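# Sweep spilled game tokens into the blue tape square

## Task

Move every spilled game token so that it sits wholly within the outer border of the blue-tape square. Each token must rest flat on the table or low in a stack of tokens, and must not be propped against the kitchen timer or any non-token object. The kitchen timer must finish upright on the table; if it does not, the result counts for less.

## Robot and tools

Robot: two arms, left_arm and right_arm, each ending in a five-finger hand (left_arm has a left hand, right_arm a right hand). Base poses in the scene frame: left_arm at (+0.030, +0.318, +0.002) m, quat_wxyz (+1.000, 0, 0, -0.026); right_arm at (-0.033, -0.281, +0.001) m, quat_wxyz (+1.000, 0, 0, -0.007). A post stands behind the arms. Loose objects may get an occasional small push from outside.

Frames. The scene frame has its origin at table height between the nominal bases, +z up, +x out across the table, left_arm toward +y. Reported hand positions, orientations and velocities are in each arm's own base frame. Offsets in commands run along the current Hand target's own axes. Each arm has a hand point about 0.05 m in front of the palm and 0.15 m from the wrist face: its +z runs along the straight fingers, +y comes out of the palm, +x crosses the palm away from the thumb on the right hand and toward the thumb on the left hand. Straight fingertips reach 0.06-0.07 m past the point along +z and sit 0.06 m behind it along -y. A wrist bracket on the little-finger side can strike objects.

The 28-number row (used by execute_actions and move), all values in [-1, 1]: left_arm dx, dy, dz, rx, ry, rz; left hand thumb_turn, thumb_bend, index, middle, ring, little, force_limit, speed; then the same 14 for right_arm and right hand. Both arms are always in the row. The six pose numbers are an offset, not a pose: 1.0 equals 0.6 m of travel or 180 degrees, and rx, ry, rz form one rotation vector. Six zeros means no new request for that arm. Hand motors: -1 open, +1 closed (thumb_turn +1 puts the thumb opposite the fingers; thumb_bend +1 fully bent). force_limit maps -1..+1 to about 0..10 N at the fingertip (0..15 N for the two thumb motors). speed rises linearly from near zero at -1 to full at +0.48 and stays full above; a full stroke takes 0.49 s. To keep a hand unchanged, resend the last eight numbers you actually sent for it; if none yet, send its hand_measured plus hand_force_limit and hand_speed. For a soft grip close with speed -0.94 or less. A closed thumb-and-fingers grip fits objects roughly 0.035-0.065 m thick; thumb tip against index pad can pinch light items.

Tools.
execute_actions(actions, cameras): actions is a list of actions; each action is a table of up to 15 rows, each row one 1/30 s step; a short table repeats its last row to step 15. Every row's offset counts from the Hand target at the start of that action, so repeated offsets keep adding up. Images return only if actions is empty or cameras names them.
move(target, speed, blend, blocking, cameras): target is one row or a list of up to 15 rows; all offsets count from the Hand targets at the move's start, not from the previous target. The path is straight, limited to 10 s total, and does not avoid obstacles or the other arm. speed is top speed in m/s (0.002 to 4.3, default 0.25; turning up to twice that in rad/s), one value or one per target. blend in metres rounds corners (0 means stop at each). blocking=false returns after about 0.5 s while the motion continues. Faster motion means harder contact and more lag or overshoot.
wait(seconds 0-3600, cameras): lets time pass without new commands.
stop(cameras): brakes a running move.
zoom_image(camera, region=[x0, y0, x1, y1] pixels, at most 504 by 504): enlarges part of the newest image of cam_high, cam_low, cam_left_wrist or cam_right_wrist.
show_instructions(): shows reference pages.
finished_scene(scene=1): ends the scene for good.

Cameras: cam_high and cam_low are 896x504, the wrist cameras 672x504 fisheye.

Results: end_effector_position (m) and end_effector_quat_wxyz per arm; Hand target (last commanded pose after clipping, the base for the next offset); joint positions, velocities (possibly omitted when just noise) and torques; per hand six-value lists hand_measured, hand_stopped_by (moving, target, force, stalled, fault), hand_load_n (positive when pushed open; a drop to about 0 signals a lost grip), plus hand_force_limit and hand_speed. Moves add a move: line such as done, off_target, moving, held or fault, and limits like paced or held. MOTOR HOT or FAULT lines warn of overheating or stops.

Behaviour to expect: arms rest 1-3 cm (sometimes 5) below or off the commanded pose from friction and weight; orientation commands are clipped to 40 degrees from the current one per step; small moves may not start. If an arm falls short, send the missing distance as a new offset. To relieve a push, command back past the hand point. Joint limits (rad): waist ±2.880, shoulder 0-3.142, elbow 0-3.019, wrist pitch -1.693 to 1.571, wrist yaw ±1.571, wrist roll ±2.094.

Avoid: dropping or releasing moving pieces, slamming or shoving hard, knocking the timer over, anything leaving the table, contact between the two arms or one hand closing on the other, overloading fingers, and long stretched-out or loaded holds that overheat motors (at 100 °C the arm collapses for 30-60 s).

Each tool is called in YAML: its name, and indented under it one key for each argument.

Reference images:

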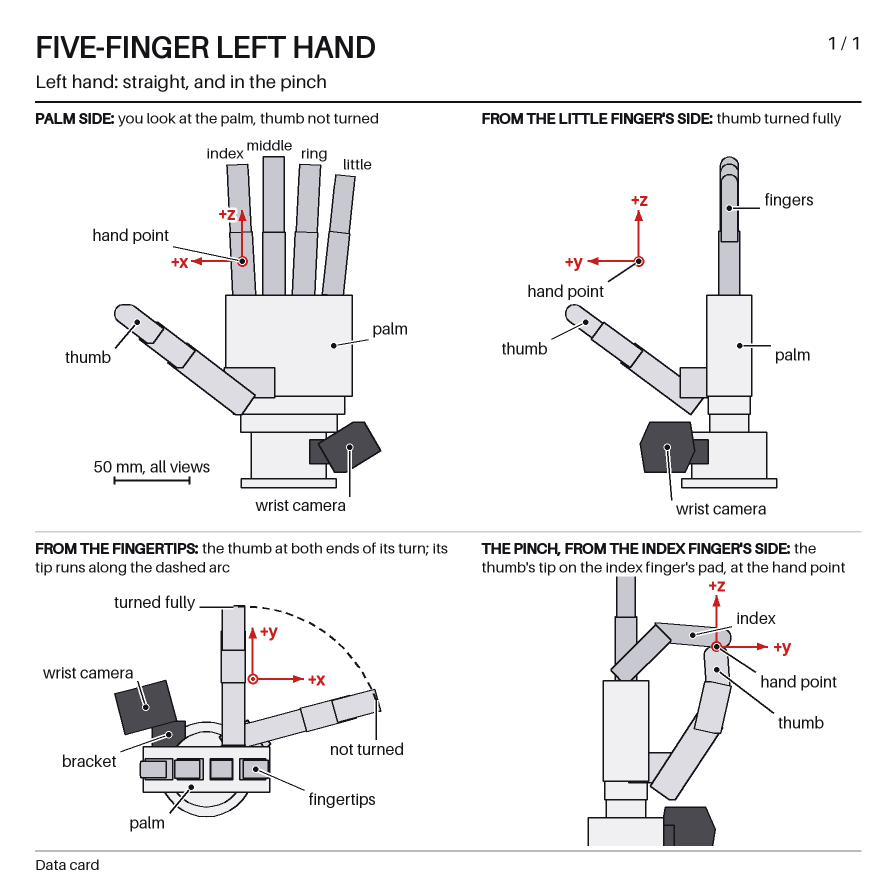

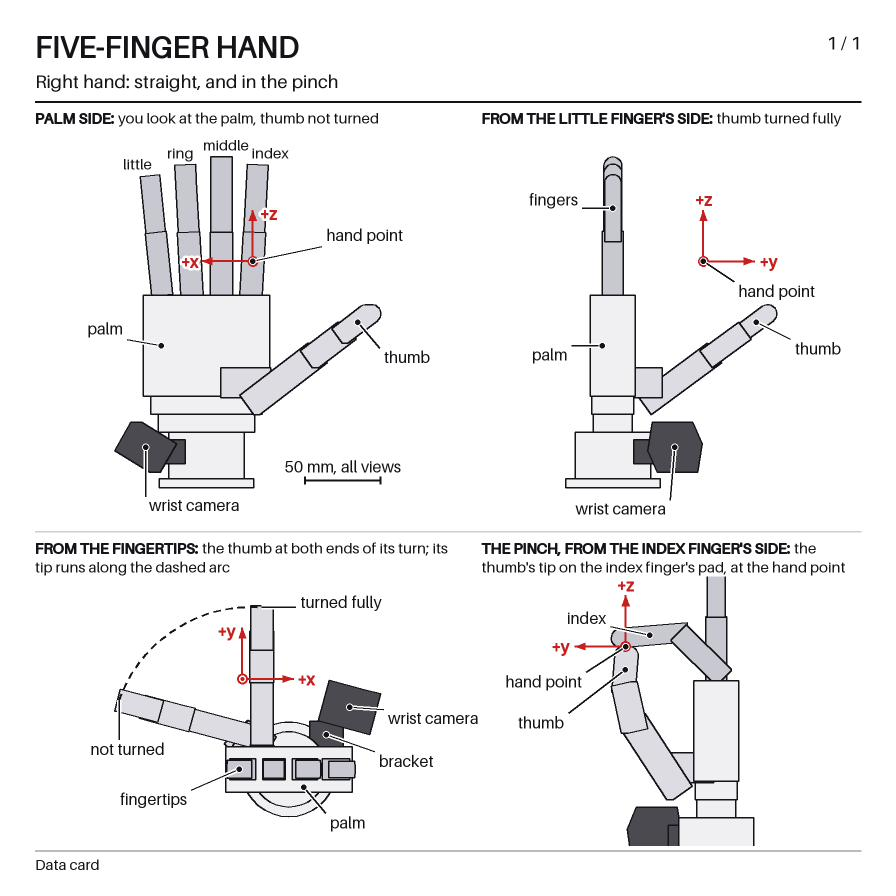

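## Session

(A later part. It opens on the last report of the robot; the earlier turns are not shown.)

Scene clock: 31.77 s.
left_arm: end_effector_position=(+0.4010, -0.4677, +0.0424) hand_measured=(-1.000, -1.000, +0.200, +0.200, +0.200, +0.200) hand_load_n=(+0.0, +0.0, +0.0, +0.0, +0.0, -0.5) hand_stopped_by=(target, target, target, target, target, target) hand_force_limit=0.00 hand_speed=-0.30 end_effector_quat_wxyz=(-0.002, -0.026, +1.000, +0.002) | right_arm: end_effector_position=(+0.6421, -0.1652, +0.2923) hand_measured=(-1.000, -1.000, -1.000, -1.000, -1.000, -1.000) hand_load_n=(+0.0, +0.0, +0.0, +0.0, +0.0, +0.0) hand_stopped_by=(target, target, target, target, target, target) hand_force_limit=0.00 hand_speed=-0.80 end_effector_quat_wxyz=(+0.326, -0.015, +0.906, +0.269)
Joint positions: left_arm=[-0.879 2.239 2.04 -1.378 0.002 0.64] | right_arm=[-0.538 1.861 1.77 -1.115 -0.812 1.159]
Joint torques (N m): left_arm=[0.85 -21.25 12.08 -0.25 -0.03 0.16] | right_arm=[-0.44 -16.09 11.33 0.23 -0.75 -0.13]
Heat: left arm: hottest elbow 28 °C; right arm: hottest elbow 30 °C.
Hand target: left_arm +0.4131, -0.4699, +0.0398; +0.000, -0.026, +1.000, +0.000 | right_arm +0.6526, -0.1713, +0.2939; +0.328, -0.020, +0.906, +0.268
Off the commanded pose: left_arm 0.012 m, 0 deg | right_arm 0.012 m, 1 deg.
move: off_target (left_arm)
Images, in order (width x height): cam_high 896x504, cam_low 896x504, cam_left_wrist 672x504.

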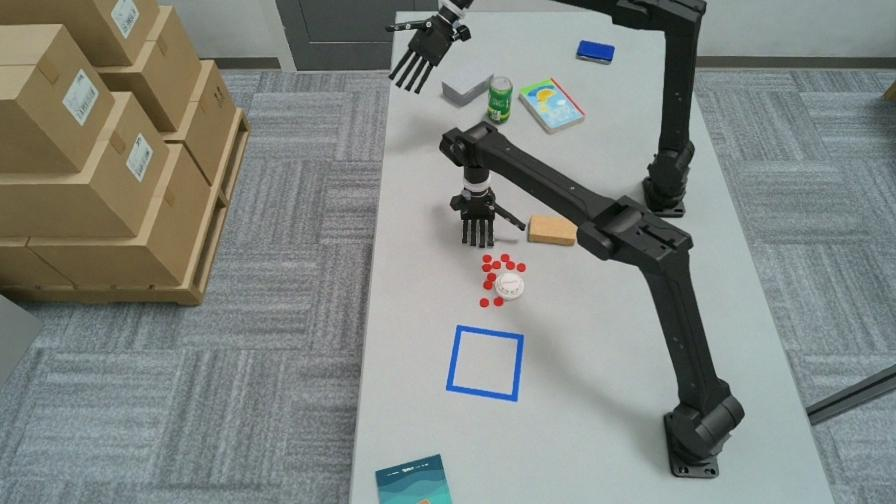

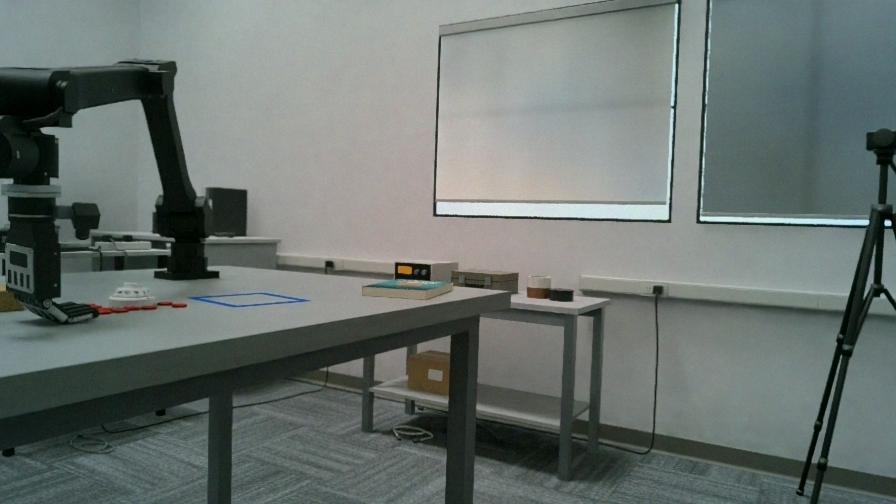

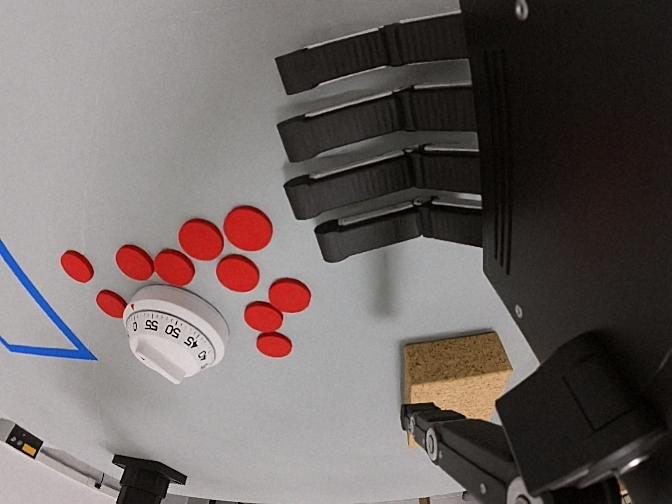

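move:
  target: [-0.0167,0,0.0333,0,0,0,-1,-1,0.12,0.12,0.12,0.12,0,-0.3,0,0,0,0,0,0,-1,-1,-1,-1,-1,-1,0,-0.8]
  cameras: ["cam_low","cam_high","cam_left_wrist"]
  speed: 0.05

zoom_image:
  camera: "cam_high"
  region: [430, 170, 550, 320]

zoom_image:
  camera: "cam_low"
  region: [0, 260, 200, 340]

Scene clock: 32.87 s.
left_arm: end_effector_position=(+0.4045, -0.4673, +0.0424) hand_measured=(-1.000, -1.000, +0.120, +0.120, +0.120, +0.120) hand_load_n=(+0.0, +0.0, +0.0, +0.0, +0.0, -2.0) hand_stopped_by=(target, target, target, target, target, target) hand_force_limit=0.00 hand_speed=-0.30 end_effector_quat_wxyz=(-0.001, -0.025, +1.000, +0.002) | right_arm: end_effector_position=(+0.6421, -0.1652, +0.2923) hand_measured=(-1.000, -1.000, -1.000, -1.000, -1.000, -1.000) hand_load_n=(+0.0, -0.5, +0.0, +0.0, +0.0, +0.0) hand_stopped_by=(target, target, target, target, target, target) hand_force_limit=0.00 hand_speed=-0.80 end_effector_quat_wxyz=(+0.326, -0.015, +0.906, +0.269)
Joint positions: left_arm=[-0.875 2.245 2.051 -1.382 0 0.645] | right_arm=[-0.538 1.861 1.77 -1.115 -0.812 1.159]
Joint torques (N m): left_arm=[1.14 -19.25 11.32 1.1 0.06 0.21] | right_arm=[-0.44 -16.09 11.3 0.24 -0.76 -0.12]
Heat: left arm: hottest elbow 28 °C; right arm: hottest elbow 30 °C.
Hand target: left_arm +0.4230, -0.4694, +0.0199; +0.000, -0.026, +1.000, +0.000 | right_arm +0.6526, -0.1713, +0.2939; +0.328, -0.020, +0.906, +0.268
Off the commanded pose: left_arm 0.029 m, 0 deg | right_arm 0.012 m, 1 deg.
move: off_target (left_arm)
Images, in order (width x height): cam_high 896x504, cam_low 896x504, cam_left_wrist 672x504.

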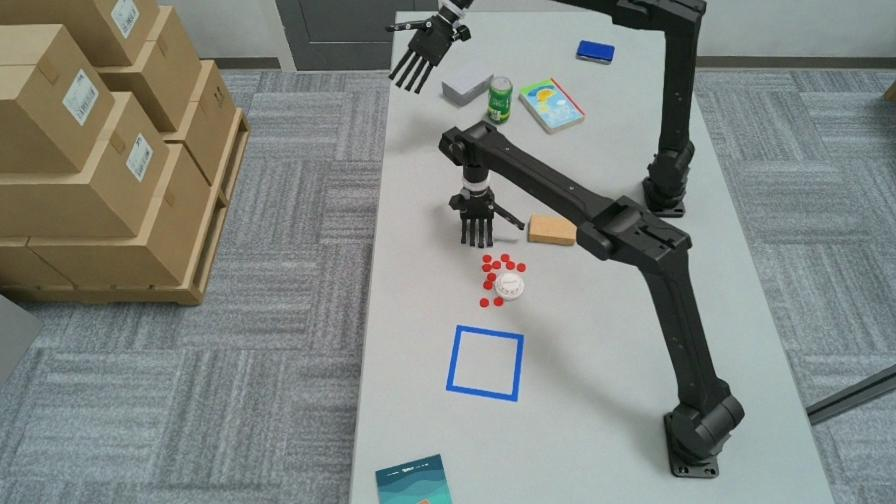

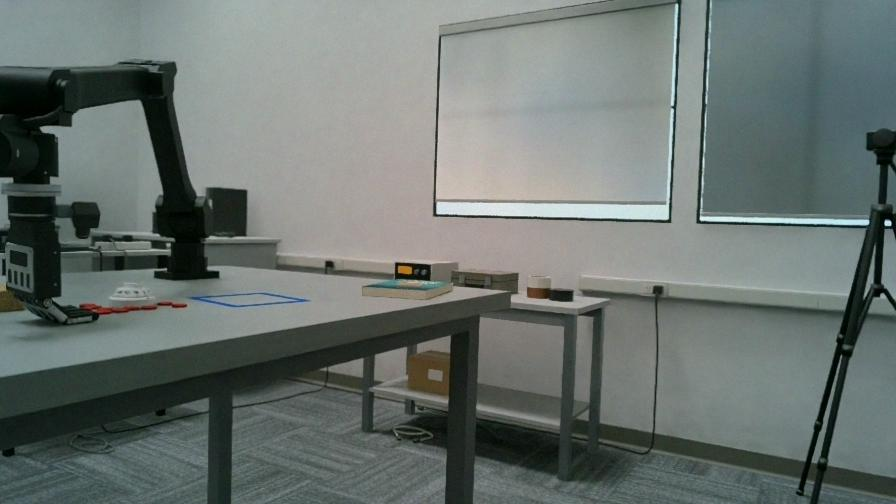

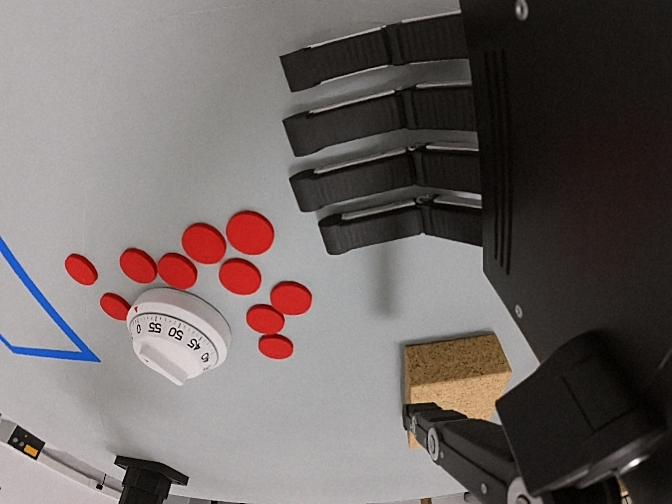

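Scaled by 3.360 from the camera's image (finer frame: 1280x720).

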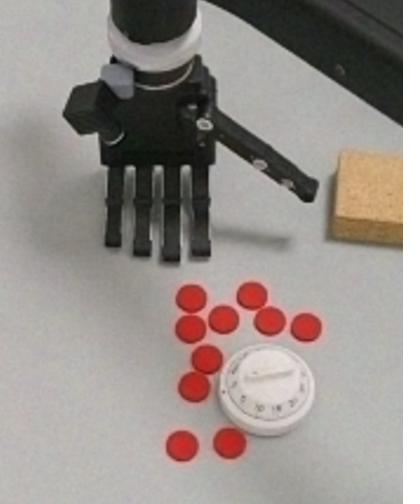

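Scaled by 2.520 from the camera's image (finer frame: 1280x720).

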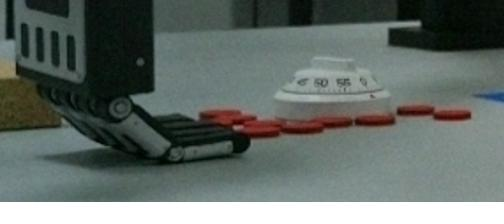

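move:
  target: [0.0167,0.1667,0,0,0,0,-1,-1,0.12,0.12,0.12,0.12,0,-0.3,0,0,0,0,0,0,-1,-1,-1,-1,-1,-1,0,-0.8]
  cameras: ["cam_low","cam_high","cam_left_wrist"]
  speed: 0.06

zoom_image:
  camera: "cam_high"
  region: [430, 190, 550, 340]

zoom_image:
  camera: "cam_low"
  region: [0, 260, 200, 340]

Scene clock: 37.30 s.
left_arm: end_effector_position=(+0.4053, -0.3883, +0.0371) hand_measured=(-1.000, -1.000, +0.120, +0.120, +0.120, +0.120) hand_load_n=(+0.0, +0.0, +0.0, +0.0, +0.0, -2.0) hand_stopped_by=(target, target, target, target, target, target) hand_force_limit=0.00 hand_speed=-0.30 end_effector_quat_wxyz=(+0.012, -0.017, +1.000, -0.016) | right_arm: end_effector_position=(+0.6421, -0.1652, +0.2923) hand_measured=(-1.000, -1.000, -1.000, -1.000, -1.000, -1.000) hand_load_n=(+0.0, +0.0, +0.0, +0.0, +0.0, +0.0) hand_stopped_by=(target, target, target, target, target, target) hand_force_limit=0.00 hand_speed=-0.80 end_effector_quat_wxyz=(+0.326, -0.015, +0.906, +0.269)
Joint positions: left_arm=[-0.794 2.047 1.705 -1.19 0.004 0.743] | right_arm=[-0.538 1.861 1.77 -1.115 -0.812 1.159]
Joint torques (N m): left_arm=[1.67 -19.08 6.2 0.29 -0.1 0.08] | right_arm=[-0.44 -16.09 11.32 0.24 -0.76 -0.13]
Heat: left arm: hottest elbow 28 °C; right arm: hottest elbow 31 °C.
Hand target: left_arm +0.4078, -0.3702, +0.0199; +0.000, -0.026, +1.000, +0.000 | right_arm +0.6526, -0.1713, +0.2939; +0.328, -0.020, +0.906, +0.268
Off the commanded pose: left_arm 0.025 m, 2 deg | right_arm 0.012 m, 1 deg.
move: off_target (left_arm)
Images, in order (width x height): cam_high 896x504, cam_low 896x504, cam_left_wrist 672x504.

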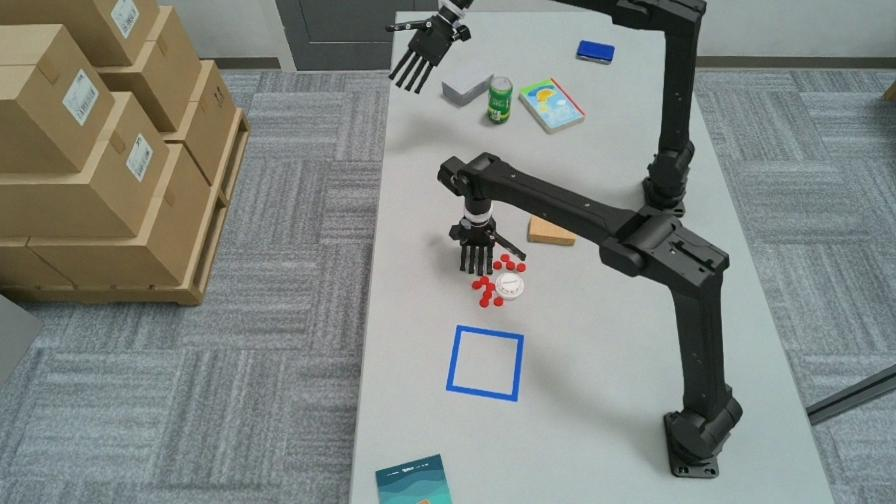

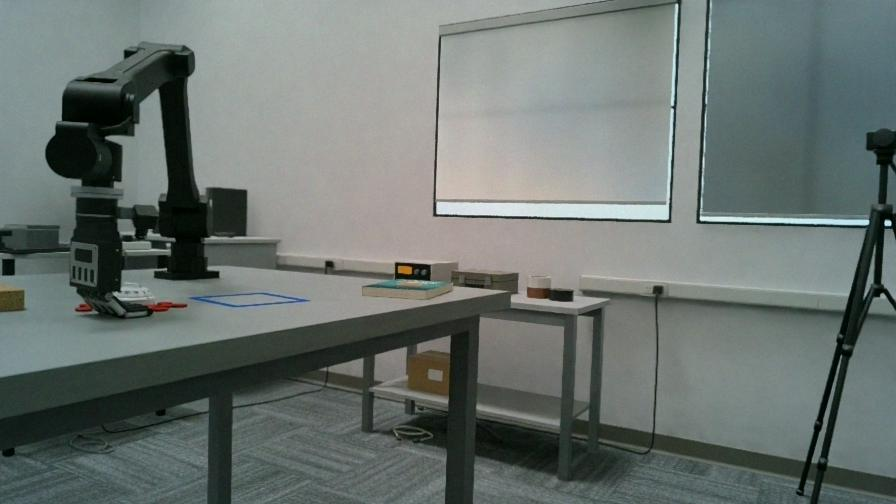

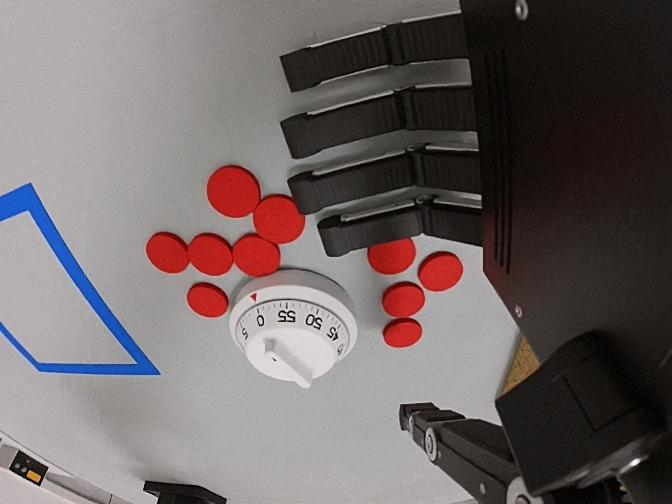

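Scaled by 3.360 from the camera's image (finer frame: 1280x720).

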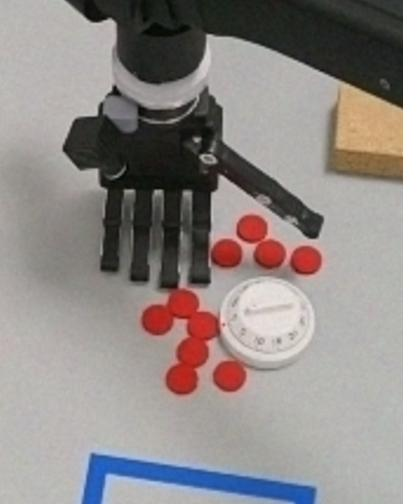

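Scaled by 2.520 from the camera's image (finer frame: 1280x720).

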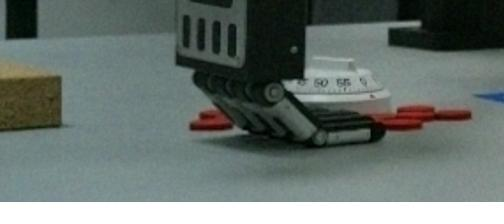

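move:
  target: [-0.005,0.255,0,0,0,0,-1,-1,0.12,0.12,0.12,0.12,0,-0.3,0,0,0,0,0,0,-1,-1,-1,-1,-1,-1,0,-0.8]
  cameras: ["cam_low","cam_high","cam_left_wrist"]
  speed: 0.06

zoom_image:
  camera: "cam_high"
  region: [430, 230, 560, 420]

Scene clock: 40.63 s.
left_arm: end_effector_position=(+0.4051, -0.2340, +0.0338) hand_measured=(-1.000, -1.000, +0.120, +0.120, +0.120, +0.120) hand_load_n=(+0.0, +0.0, -0.5, +0.0, +0.0, -2.5) hand_stopped_by=(target, target, target, target, target, target) hand_force_limit=0.00 hand_speed=-0.30 end_effector_quat_wxyz=(+0.013, -0.017, +1.000, -0.011) | right_arm: end_effector_position=(+0.6421, -0.1652, +0.2923) hand_measured=(-1.000, -1.000, -1.000, -1.000, -1.000, -1.000) hand_load_n=(+0.0, +0.0, +0.0, +0.0, +0.0, +0.0) hand_stopped_by=(target, target, target, target, target, target) hand_force_limit=0.00 hand_speed=-0.80 end_effector_quat_wxyz=(+0.326, -0.015, +0.906, +0.269)
Joint positions: left_arm=[-0.587 1.816 1.333 -1.054 0.004 0.949] | right_arm=[-0.538 1.861 1.77 -1.115 -0.812 1.159]
Joint torques (N m): left_arm=[1.67 -15.38 5.85 0.35 -0.09 0.13] | right_arm=[-0.38 -16.09 11.32 0.23 -0.76 -0.13]
Heat: left arm: hottest elbow 28 °C; right arm: hottest elbow 31 °C.
Hand target: left_arm +0.4029, -0.2171, +0.0199; +0.000, -0.026, +1.000, +0.000 | right_arm +0.6526, -0.1713, +0.2939; +0.328, -0.020, +0.906, +0.268
Off the commanded pose: left_arm 0.022 m, 2 deg | right_arm 0.012 m, 1 deg.
move: off_target (left_arm)
Images, in order (width x height): cam_high 896x504, cam_low 896x504, cam_left_wrist 672x504.

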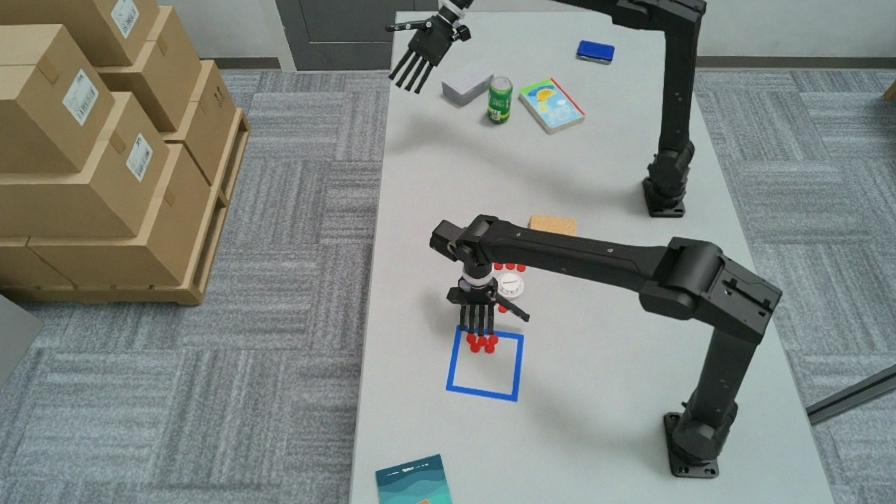

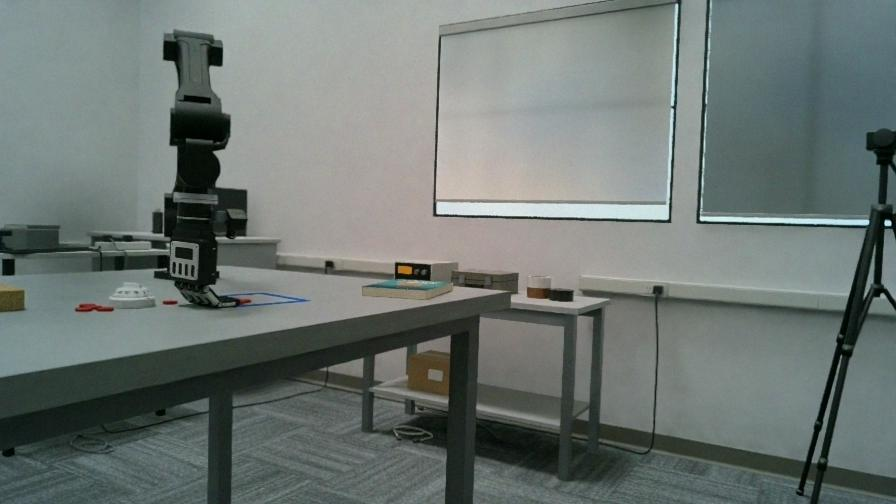

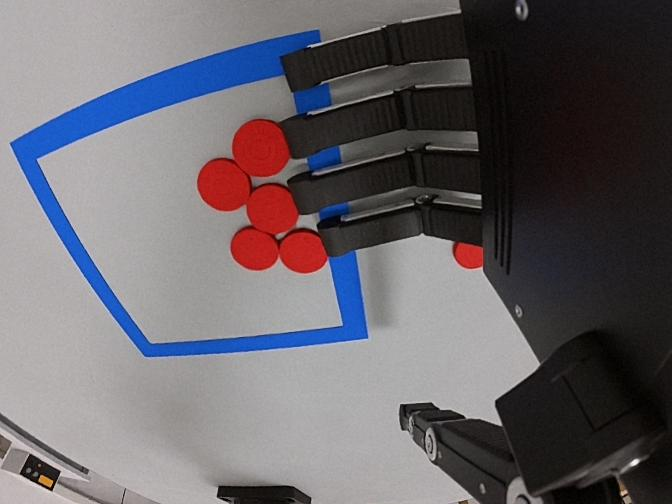

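Scaled by 2.653 from the camera's image (finer frame: 1280x720).

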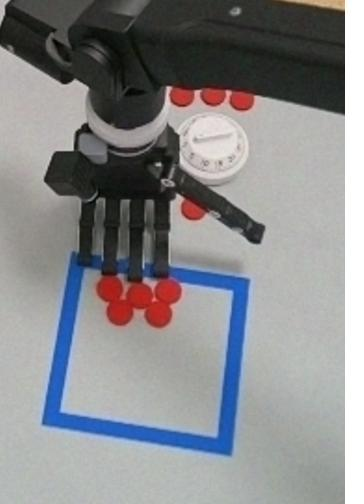

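move:
  target:
    - [0,0.0667,0,0,0,0,-1,-1,0.12,0.12,0.12,0.12,0,-0.3,0,0,0,0,0,0,-1,-1,-1,-1,-1,-1,0,-0.8]
    - [0,0.0667,-0.15,0,0,0,-1,-1,0.12,0.12,0.12,0.12,0,-0.3,0,0,0,0,0,0,-1,-1,-1,-1,-1,-1,0,-0.8]
    - [-0.0067,-0.2157,-0.15,0,0,0,1,-1,0.12,0.12,0.12,0.12,0,-0.3,0,0,0,0,0,0,-1,-1,-1,-1,-1,-1,0,-0.8]
    - [-0.0067,-0.2157,-0.05,0,0,0,1,-1,0.12,0.12,0.12,0.12,0,-0.3,0,0,0,0,0,0,-1,-1,-1,-1,-1,-1,0,-0.8]
  cameras: ["cam_low","cam_high","cam_left_wrist"]
  speed: [0.06,0.1,0.15,0.08]

zoom_image:
  camera: "cam_high"
  region: [430, 210, 560, 410]

Scene clock: 48.63 s.
left_arm: end_effector_position=(+0.4125, -0.3414, +0.0521) hand_measured=(+1.000, -1.000, +0.120, +0.120, +0.120, +0.120) hand_load_n=(+0.0, +0.0, +0.5, +0.0, +0.0, +0.0) hand_stopped_by=(target, target, target, target, target, target) hand_force_limit=0.00 hand_speed=-0.30 end_effector_quat_wxyz=(-0.004, -0.025, +1.000, +0.002) | right_arm: end_effector_position=(+0.6421, -0.1652, +0.2923) hand_measured=(-1.000, -1.000, -1.000, -1.000, -1.000, -1.000) hand_load_n=(+0.0, +0.0, +0.0, +0.0, +0.0, +0.0) hand_stopped_by=(target, target, target, target, target, target) hand_force_limit=0.00 hand_speed=-0.80 end_effector_quat_wxyz=(+0.326, -0.015, +0.906, +0.269)
Joint positions: left_arm=[-0.729 2.001 1.663 -1.242 0.002 0.792] | right_arm=[-0.538 1.861 1.77 -1.115 -0.812 1.159]
Joint torques (N m): left_arm=[-0.79 -19.55 8.64 0.51 -0.05 -0.05] | right_arm=[-0.44 -16.09 11.32 0.24 -0.76 -0.12]
Heat: left arm: hottest elbow 29 °C; right arm: hottest elbow 32 °C.
Hand target: left_arm +0.4136, -0.3462, +0.0498; +0.000, -0.026, +1.000, +0.000 | right_arm +0.6526, -0.1713, +0.2939; +0.328, -0.020, +0.906, +0.268
Off the commanded pose: left_arm 0.005 m, 1 deg | right_arm 0.012 m, 1 deg.
move: done; target 3's new numbers were sent with left_arm's hand 0.016 m and 1 deg from that target
Images, in order (width x height): cam_high 896x504, cam_low 896x504, cam_left_wrist 672x504.

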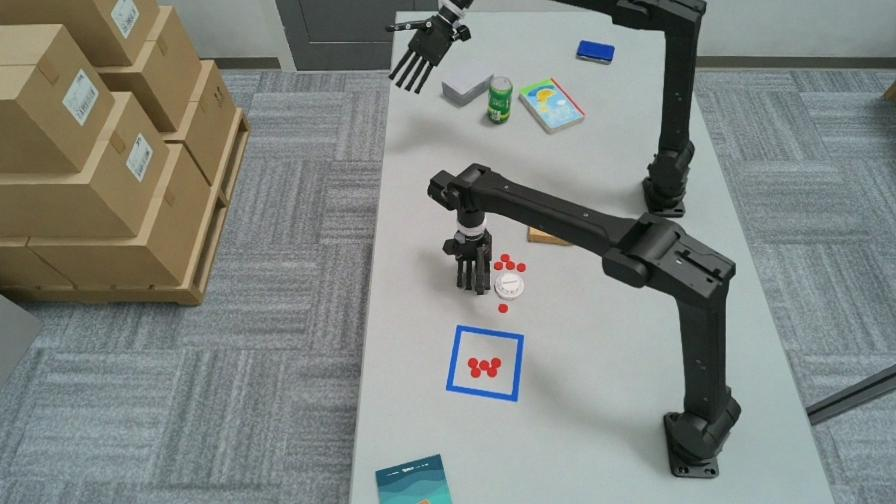

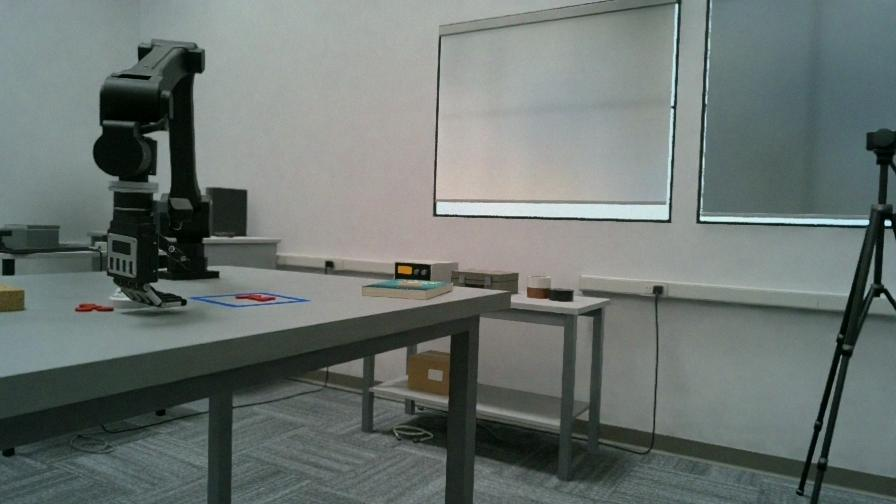

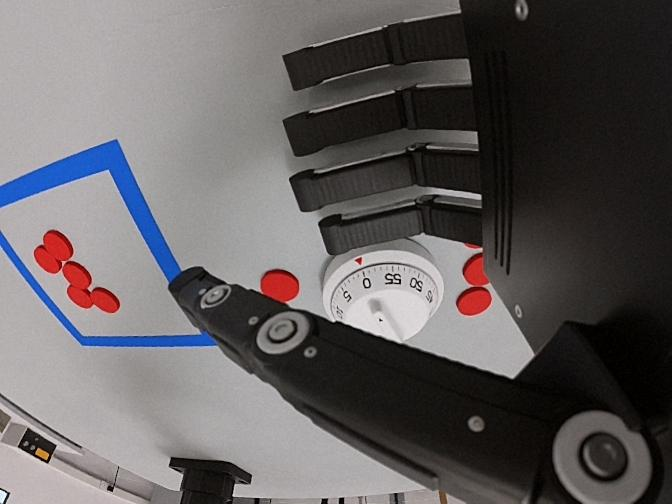

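Scaled by 2.520 from the camera's image (finer frame: 1280x720).

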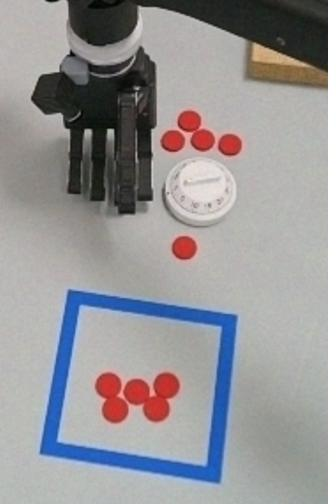

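move:
  target:
    - [0,0.02,0.0167,0,0,0,1,-1,0.12,0.12,0.12,0.12,0,-0.3,0,0,0,0,0,0,-1,-1,-1,-1,-1,-1,0,-0.8]
    - [0.185,0.02,0.0167,0,0,0,1,-1,0.12,0.12,0.12,0.12,0,-0.3,0,0,0,0,0,0,-1,-1,-1,-1,-1,-1,0,-0.8]
  cameras: ["cam_low","cam_high","cam_left_wrist"]
  speed: 0.05

zoom_image:
  camera: "cam_high"
  region: [430, 210, 560, 410]

Scene clock: 52.53 s.
left_arm: end_effector_position=(+0.3082, -0.3343, +0.0369) hand_measured=(+1.000, -1.000, +0.120, +0.120, +0.120, +0.120) hand_load_n=(+0.0, +0.0, +0.0, +0.0, +0.0, -0.5) hand_stopped_by=(target, target, target, target, target, target) hand_force_limit=0.00 hand_speed=-0.30 end_effector_quat_wxyz=(-0.003, -0.028, +1.000, +0.006) | right_arm: end_effector_position=(+0.6421, -0.1652, +0.2923) hand_measured=(-1.000, -1.000, -1.000, -1.000, -1.000, -1.000) hand_load_n=(+0.0, +0.0, +0.0, +0.0, +0.0, +0.0) hand_stopped_by=(target, target, target, target, target, target) hand_force_limit=0.00 hand_speed=-0.80 end_effector_quat_wxyz=(+0.326, -0.015, +0.906, +0.269)
Joint positions: left_arm=[-0.854 1.831 1.356 -1.109 -0.003 0.66] | right_arm=[-0.538 1.861 1.77 -1.115 -0.812 1.159]
Joint torques (N m): left_arm=[-1.85 -17.73 7.2 0.34 0.13 -0.06] | right_arm=[-0.38 -16.09 11.32 0.24 -0.76 -0.12]
Heat: left arm: hottest elbow 29 °C; right arm: hottest elbow 32 °C.
Hand target: left_arm +0.3021, -0.3400, +0.0399; +0.000, -0.026, +1.000, +0.000 | right_arm +0.6526, -0.1713, +0.2939; +0.328, -0.020, +0.906, +0.268
Off the commanded pose: left_arm 0.009 m, 1 deg | right_arm 0.012 m, 1 deg.
move: done
Images, in order (width x height): cam_high 896x504, cam_low 896x504, cam_left_wrist 672x504.

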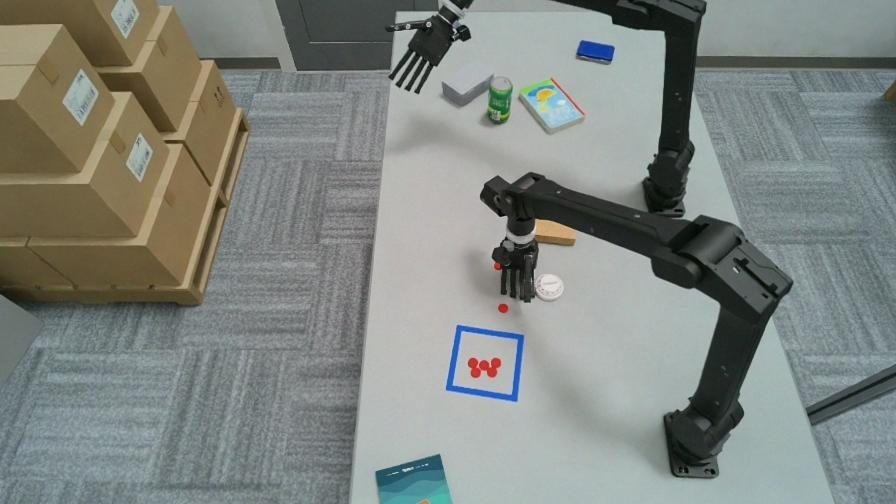

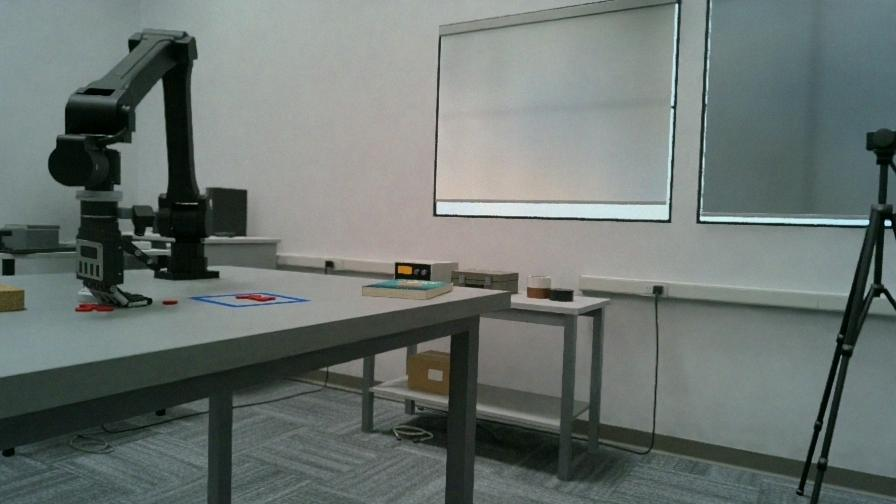

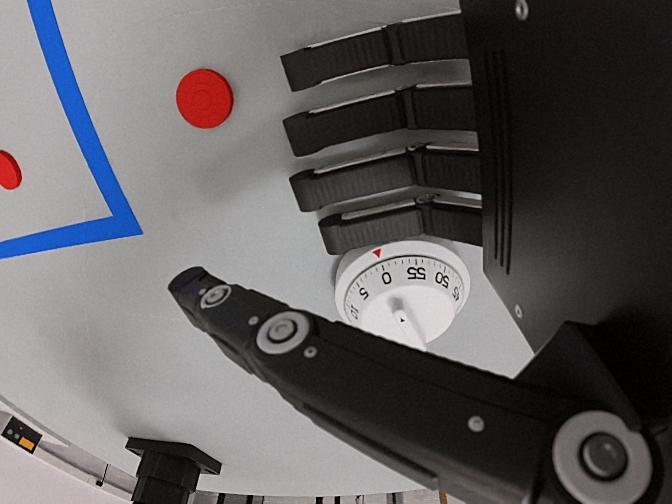

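Scaled by 2.520 from the camera's image (finer frame: 1280x720).

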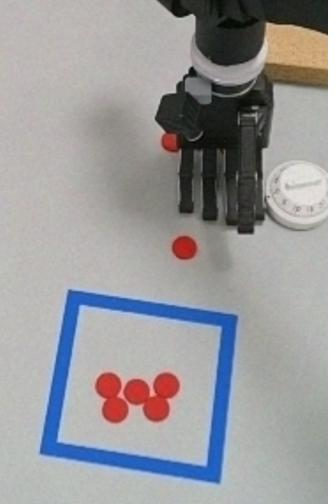

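move:
  target:
    - [-0.025,0,0,0,0,0,1,-1,0.12,0.12,0.12,0.12,0,-0.3,0,0,0,0,0,0,-1,-1,-1,-1,-1,-1,0,-0.8]
    - [-0.025,0,-0.15,0,0,0,1,-1,0.12,0.12,0.12,0.12,0,-0.3,0,0,0,0,0,0,-1,-1,-1,-1,-1,-1,0,-0.8]
    - [-0.02,-0.2328,-0.15,0,0,0,1,-1,0.12,0.12,0.12,0.12,0,-0.3,0,0,0,0,0,0,-1,-1,-1,-1,-1,-1,0,-0.8]
    - [-0.02,-0.2328,-0.0167,0,0,0,1,-1,0.12,0.12,0.12,0.12,0,-0.3,0,0,0,0,0,0,-1,-1,-1,-1,-1,-1,0,-0.8]
  cameras: ["cam_low","cam_high","cam_left_wrist"]
  speed: [0.05,0.1,0.15,0.08]

zoom_image:
  camera: "cam_high"
  region: [430, 180, 580, 330]

Scene clock: 58.03 s.
left_arm: end_effector_position=(+0.3238, -0.4728, +0.0536) hand_measured=(+1.000, -1.000, +0.120, +0.120, +0.120, +0.120) hand_load_n=(+0.0, +0.0, +0.0, +0.5, +0.0, +0.0) hand_stopped_by=(target, target, target, target, target, target) hand_force_limit=0.00 hand_speed=-0.30 end_effector_quat_wxyz=(-0.002, -0.026, +1.000, +0.003) | right_arm: end_effector_position=(+0.6421, -0.1652, +0.2923) hand_measured=(-1.000, -1.000, -1.000, -1.000, -1.000, -1.000) hand_load_n=(+0.0, -0.5, +0.0, +0.0, +0.0, +0.0) hand_stopped_by=(target, target, target, target, target, target) hand_force_limit=0.00 hand_speed=-0.80 end_effector_quat_wxyz=(+0.326, -0.015, +0.906, +0.269)
Joint positions: left_arm=[-0.977 2.107 1.842 -1.313 0 0.541] | right_arm=[-0.538 1.861 1.77 -1.115 -0.812 1.159]
Joint torques (N m): left_arm=[-1.2 -21.25 8.85 0.44 0.04 -0.04] | right_arm=[-0.44 -16.09 11.32 0.23 -0.75 -0.12]
Heat: left arm: hottest elbow 29 °C; right arm: hottest elbow 33 °C.
Hand target: left_arm +0.3213, -0.4789, +0.0500; +0.000, -0.026, +1.000, +0.000 | right_arm +0.6526, -0.1713, +0.2939; +0.328, -0.020, +0.906, +0.268
Off the commanded pose: left_arm 0.007 m, 0 deg | right_arm 0.012 m, 1 deg.
move: done
Images, in order (width x height): cam_high 896x504, cam_low 896x504, cam_left_wrist 672x504.

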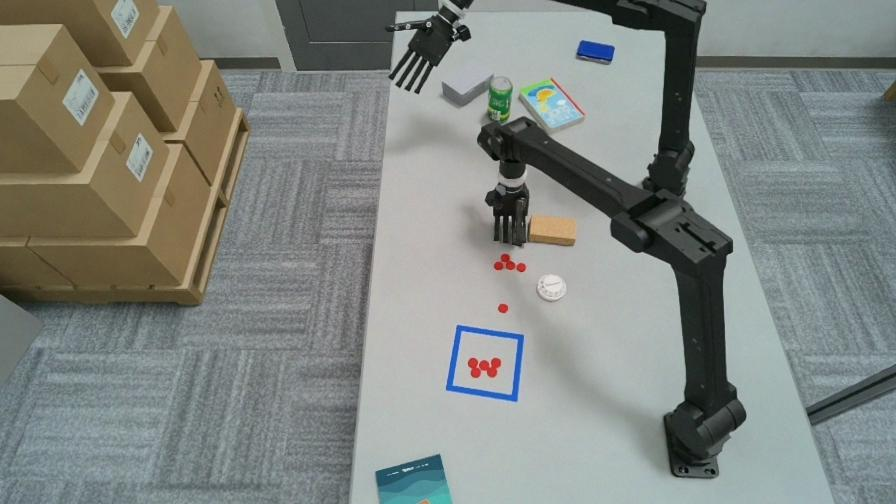

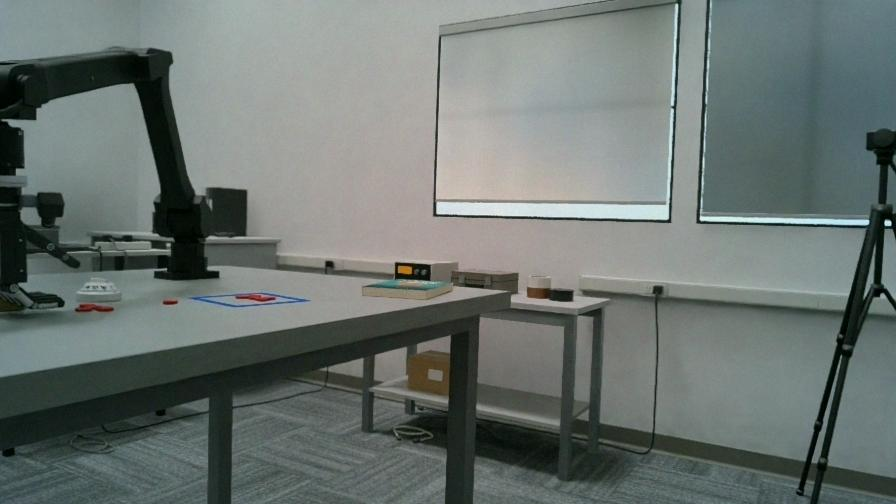

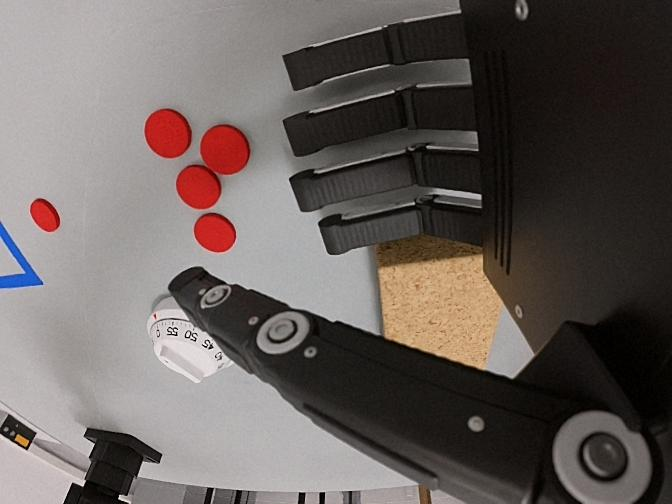

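Scaled by 3.360 from the camera's image (finer frame: 1280x720).

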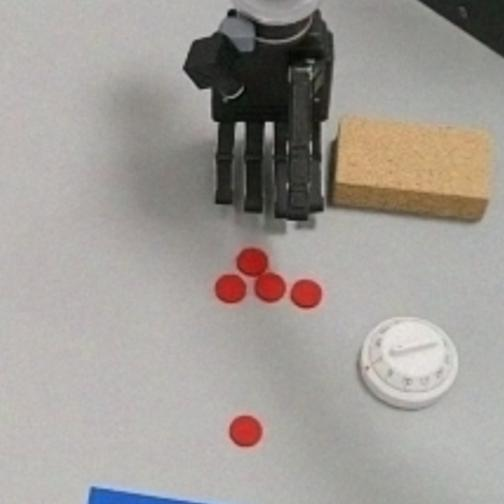

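move:
  target:
    - [0,0,0.05,0,0,0,1,-1,0.12,0.12,0.12,0.12,0,-0.3,0,0,0,0,0,0,-1,-1,-1,-1,-1,-1,0,-0.8]
    - [0,0.15,0.05,0,0,0,1,-1,0.12,0.12,0.12,0.12,0,-0.3,0,0,0,0,0,0,-1,-1,-1,-1,-1,-1,0,-0.8]
    - [-0.0583,0.375,0.05,0,0,0,1,-1,0.12,0.12,0.12,0.12,0,-0.3,0,0,0,0,0,0,-1,-1,-1,-1,-1,-1,0,-0.8]
  cameras: ["cam_low","cam_high","cam_left_wrist"]
  speed: [0.05,0.06,0.06]
  blend: [0,0.03,0]

zoom_image:
  camera: "cam_high"
  region: [430, 230, 580, 410]

Scene clock: 63.67 s.
left_arm: end_effector_position=(+0.3446, -0.2686, +0.0327) hand_measured=(+1.000, -1.000, +0.120, +0.120, +0.120, +0.120) hand_load_n=(+0.0, -0.5, +0.0, +0.0, +0.0, -2.0) hand_stopped_by=(target, target, target, target, target, target) hand_force_limit=0.00 hand_speed=-0.30 end_effector_quat_wxyz=(+0.010, -0.018, +1.000, -0.012) | right_arm: end_effector_position=(+0.6421, -0.1652, +0.2923) hand_measured=(-1.000, -1.000, -1.000, -1.000, -1.000, -1.000) hand_load_n=(+0.0, +0.0, +0.0, +0.0, +0.0, +0.0) hand_stopped_by=(target, target, target, target, target, target) hand_force_limit=0.00 hand_speed=-0.80 end_effector_quat_wxyz=(+0.326, -0.015, +0.906, +0.269)
Joint positions: left_arm=[-0.712 1.757 1.244 -1.027 0.005 0.824] | right_arm=[-0.538 1.861 1.77 -1.115 -0.812 1.159]
Joint torques (N m): left_arm=[2.02 -14.45 5.67 0.39 -0.13 0.13] | right_arm=[-0.44 -16.15 11.32 0.24 -0.76 -0.13]
Heat: left arm: hottest elbow 29 °C; right arm: hottest elbow 34 °C.
Hand target: left_arm +0.3445, -0.2523, +0.0199; +0.000, -0.026, +1.000, +0.000 | right_arm +0.6526, -0.1713, +0.2939; +0.328, -0.020, +0.906, +0.268
Off the commanded pose: left_arm 0.021 m, 2 deg | right_arm 0.012 m, 1 deg.
move: off_target (left_arm)
Images, in order (width x height): cam_high 896x504, cam_low 896x504, cam_left_wrist 672x504.

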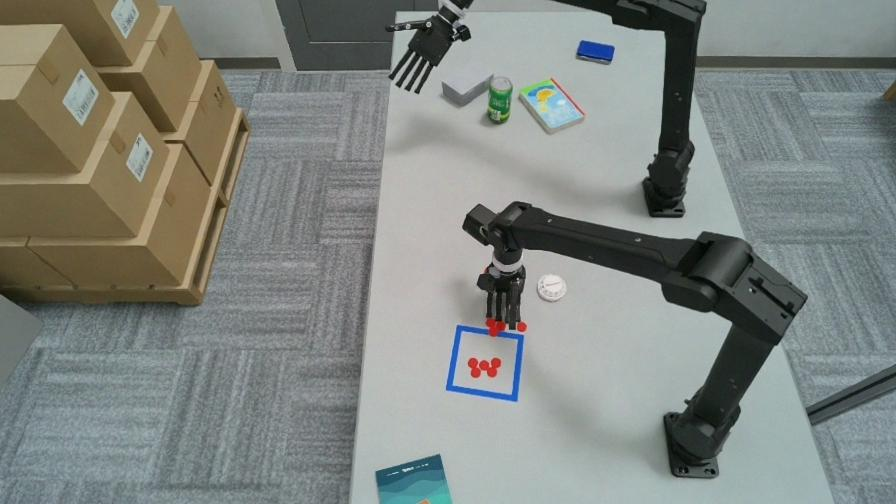

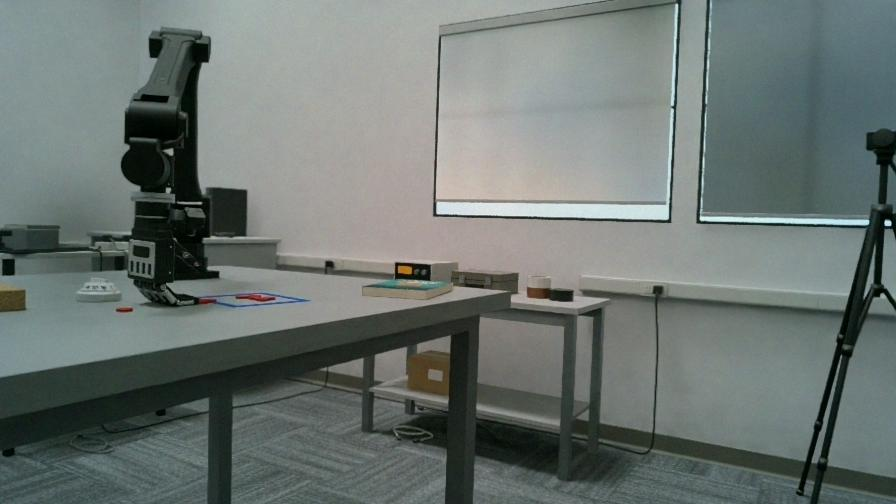

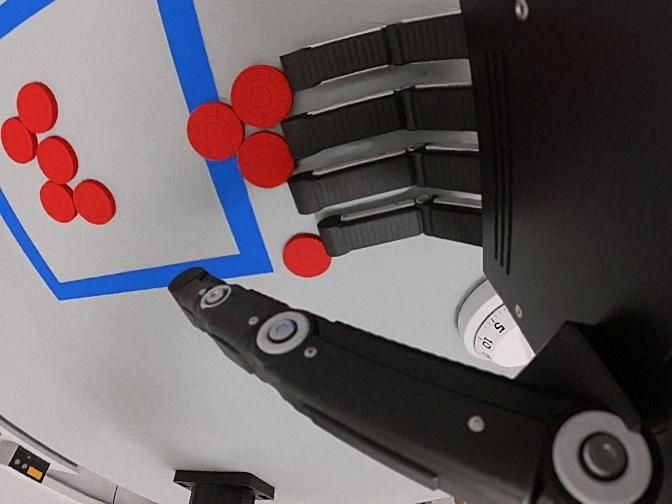

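Scaled by 2.800 from the camera's image (finer frame: 1280x720).

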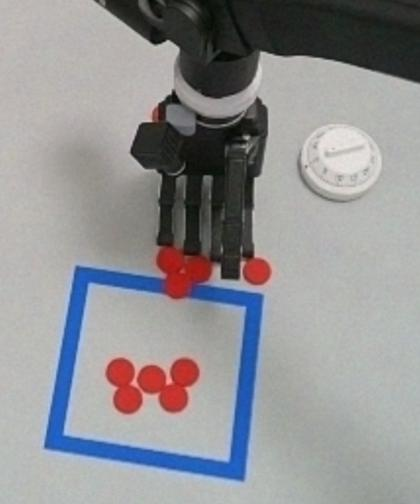

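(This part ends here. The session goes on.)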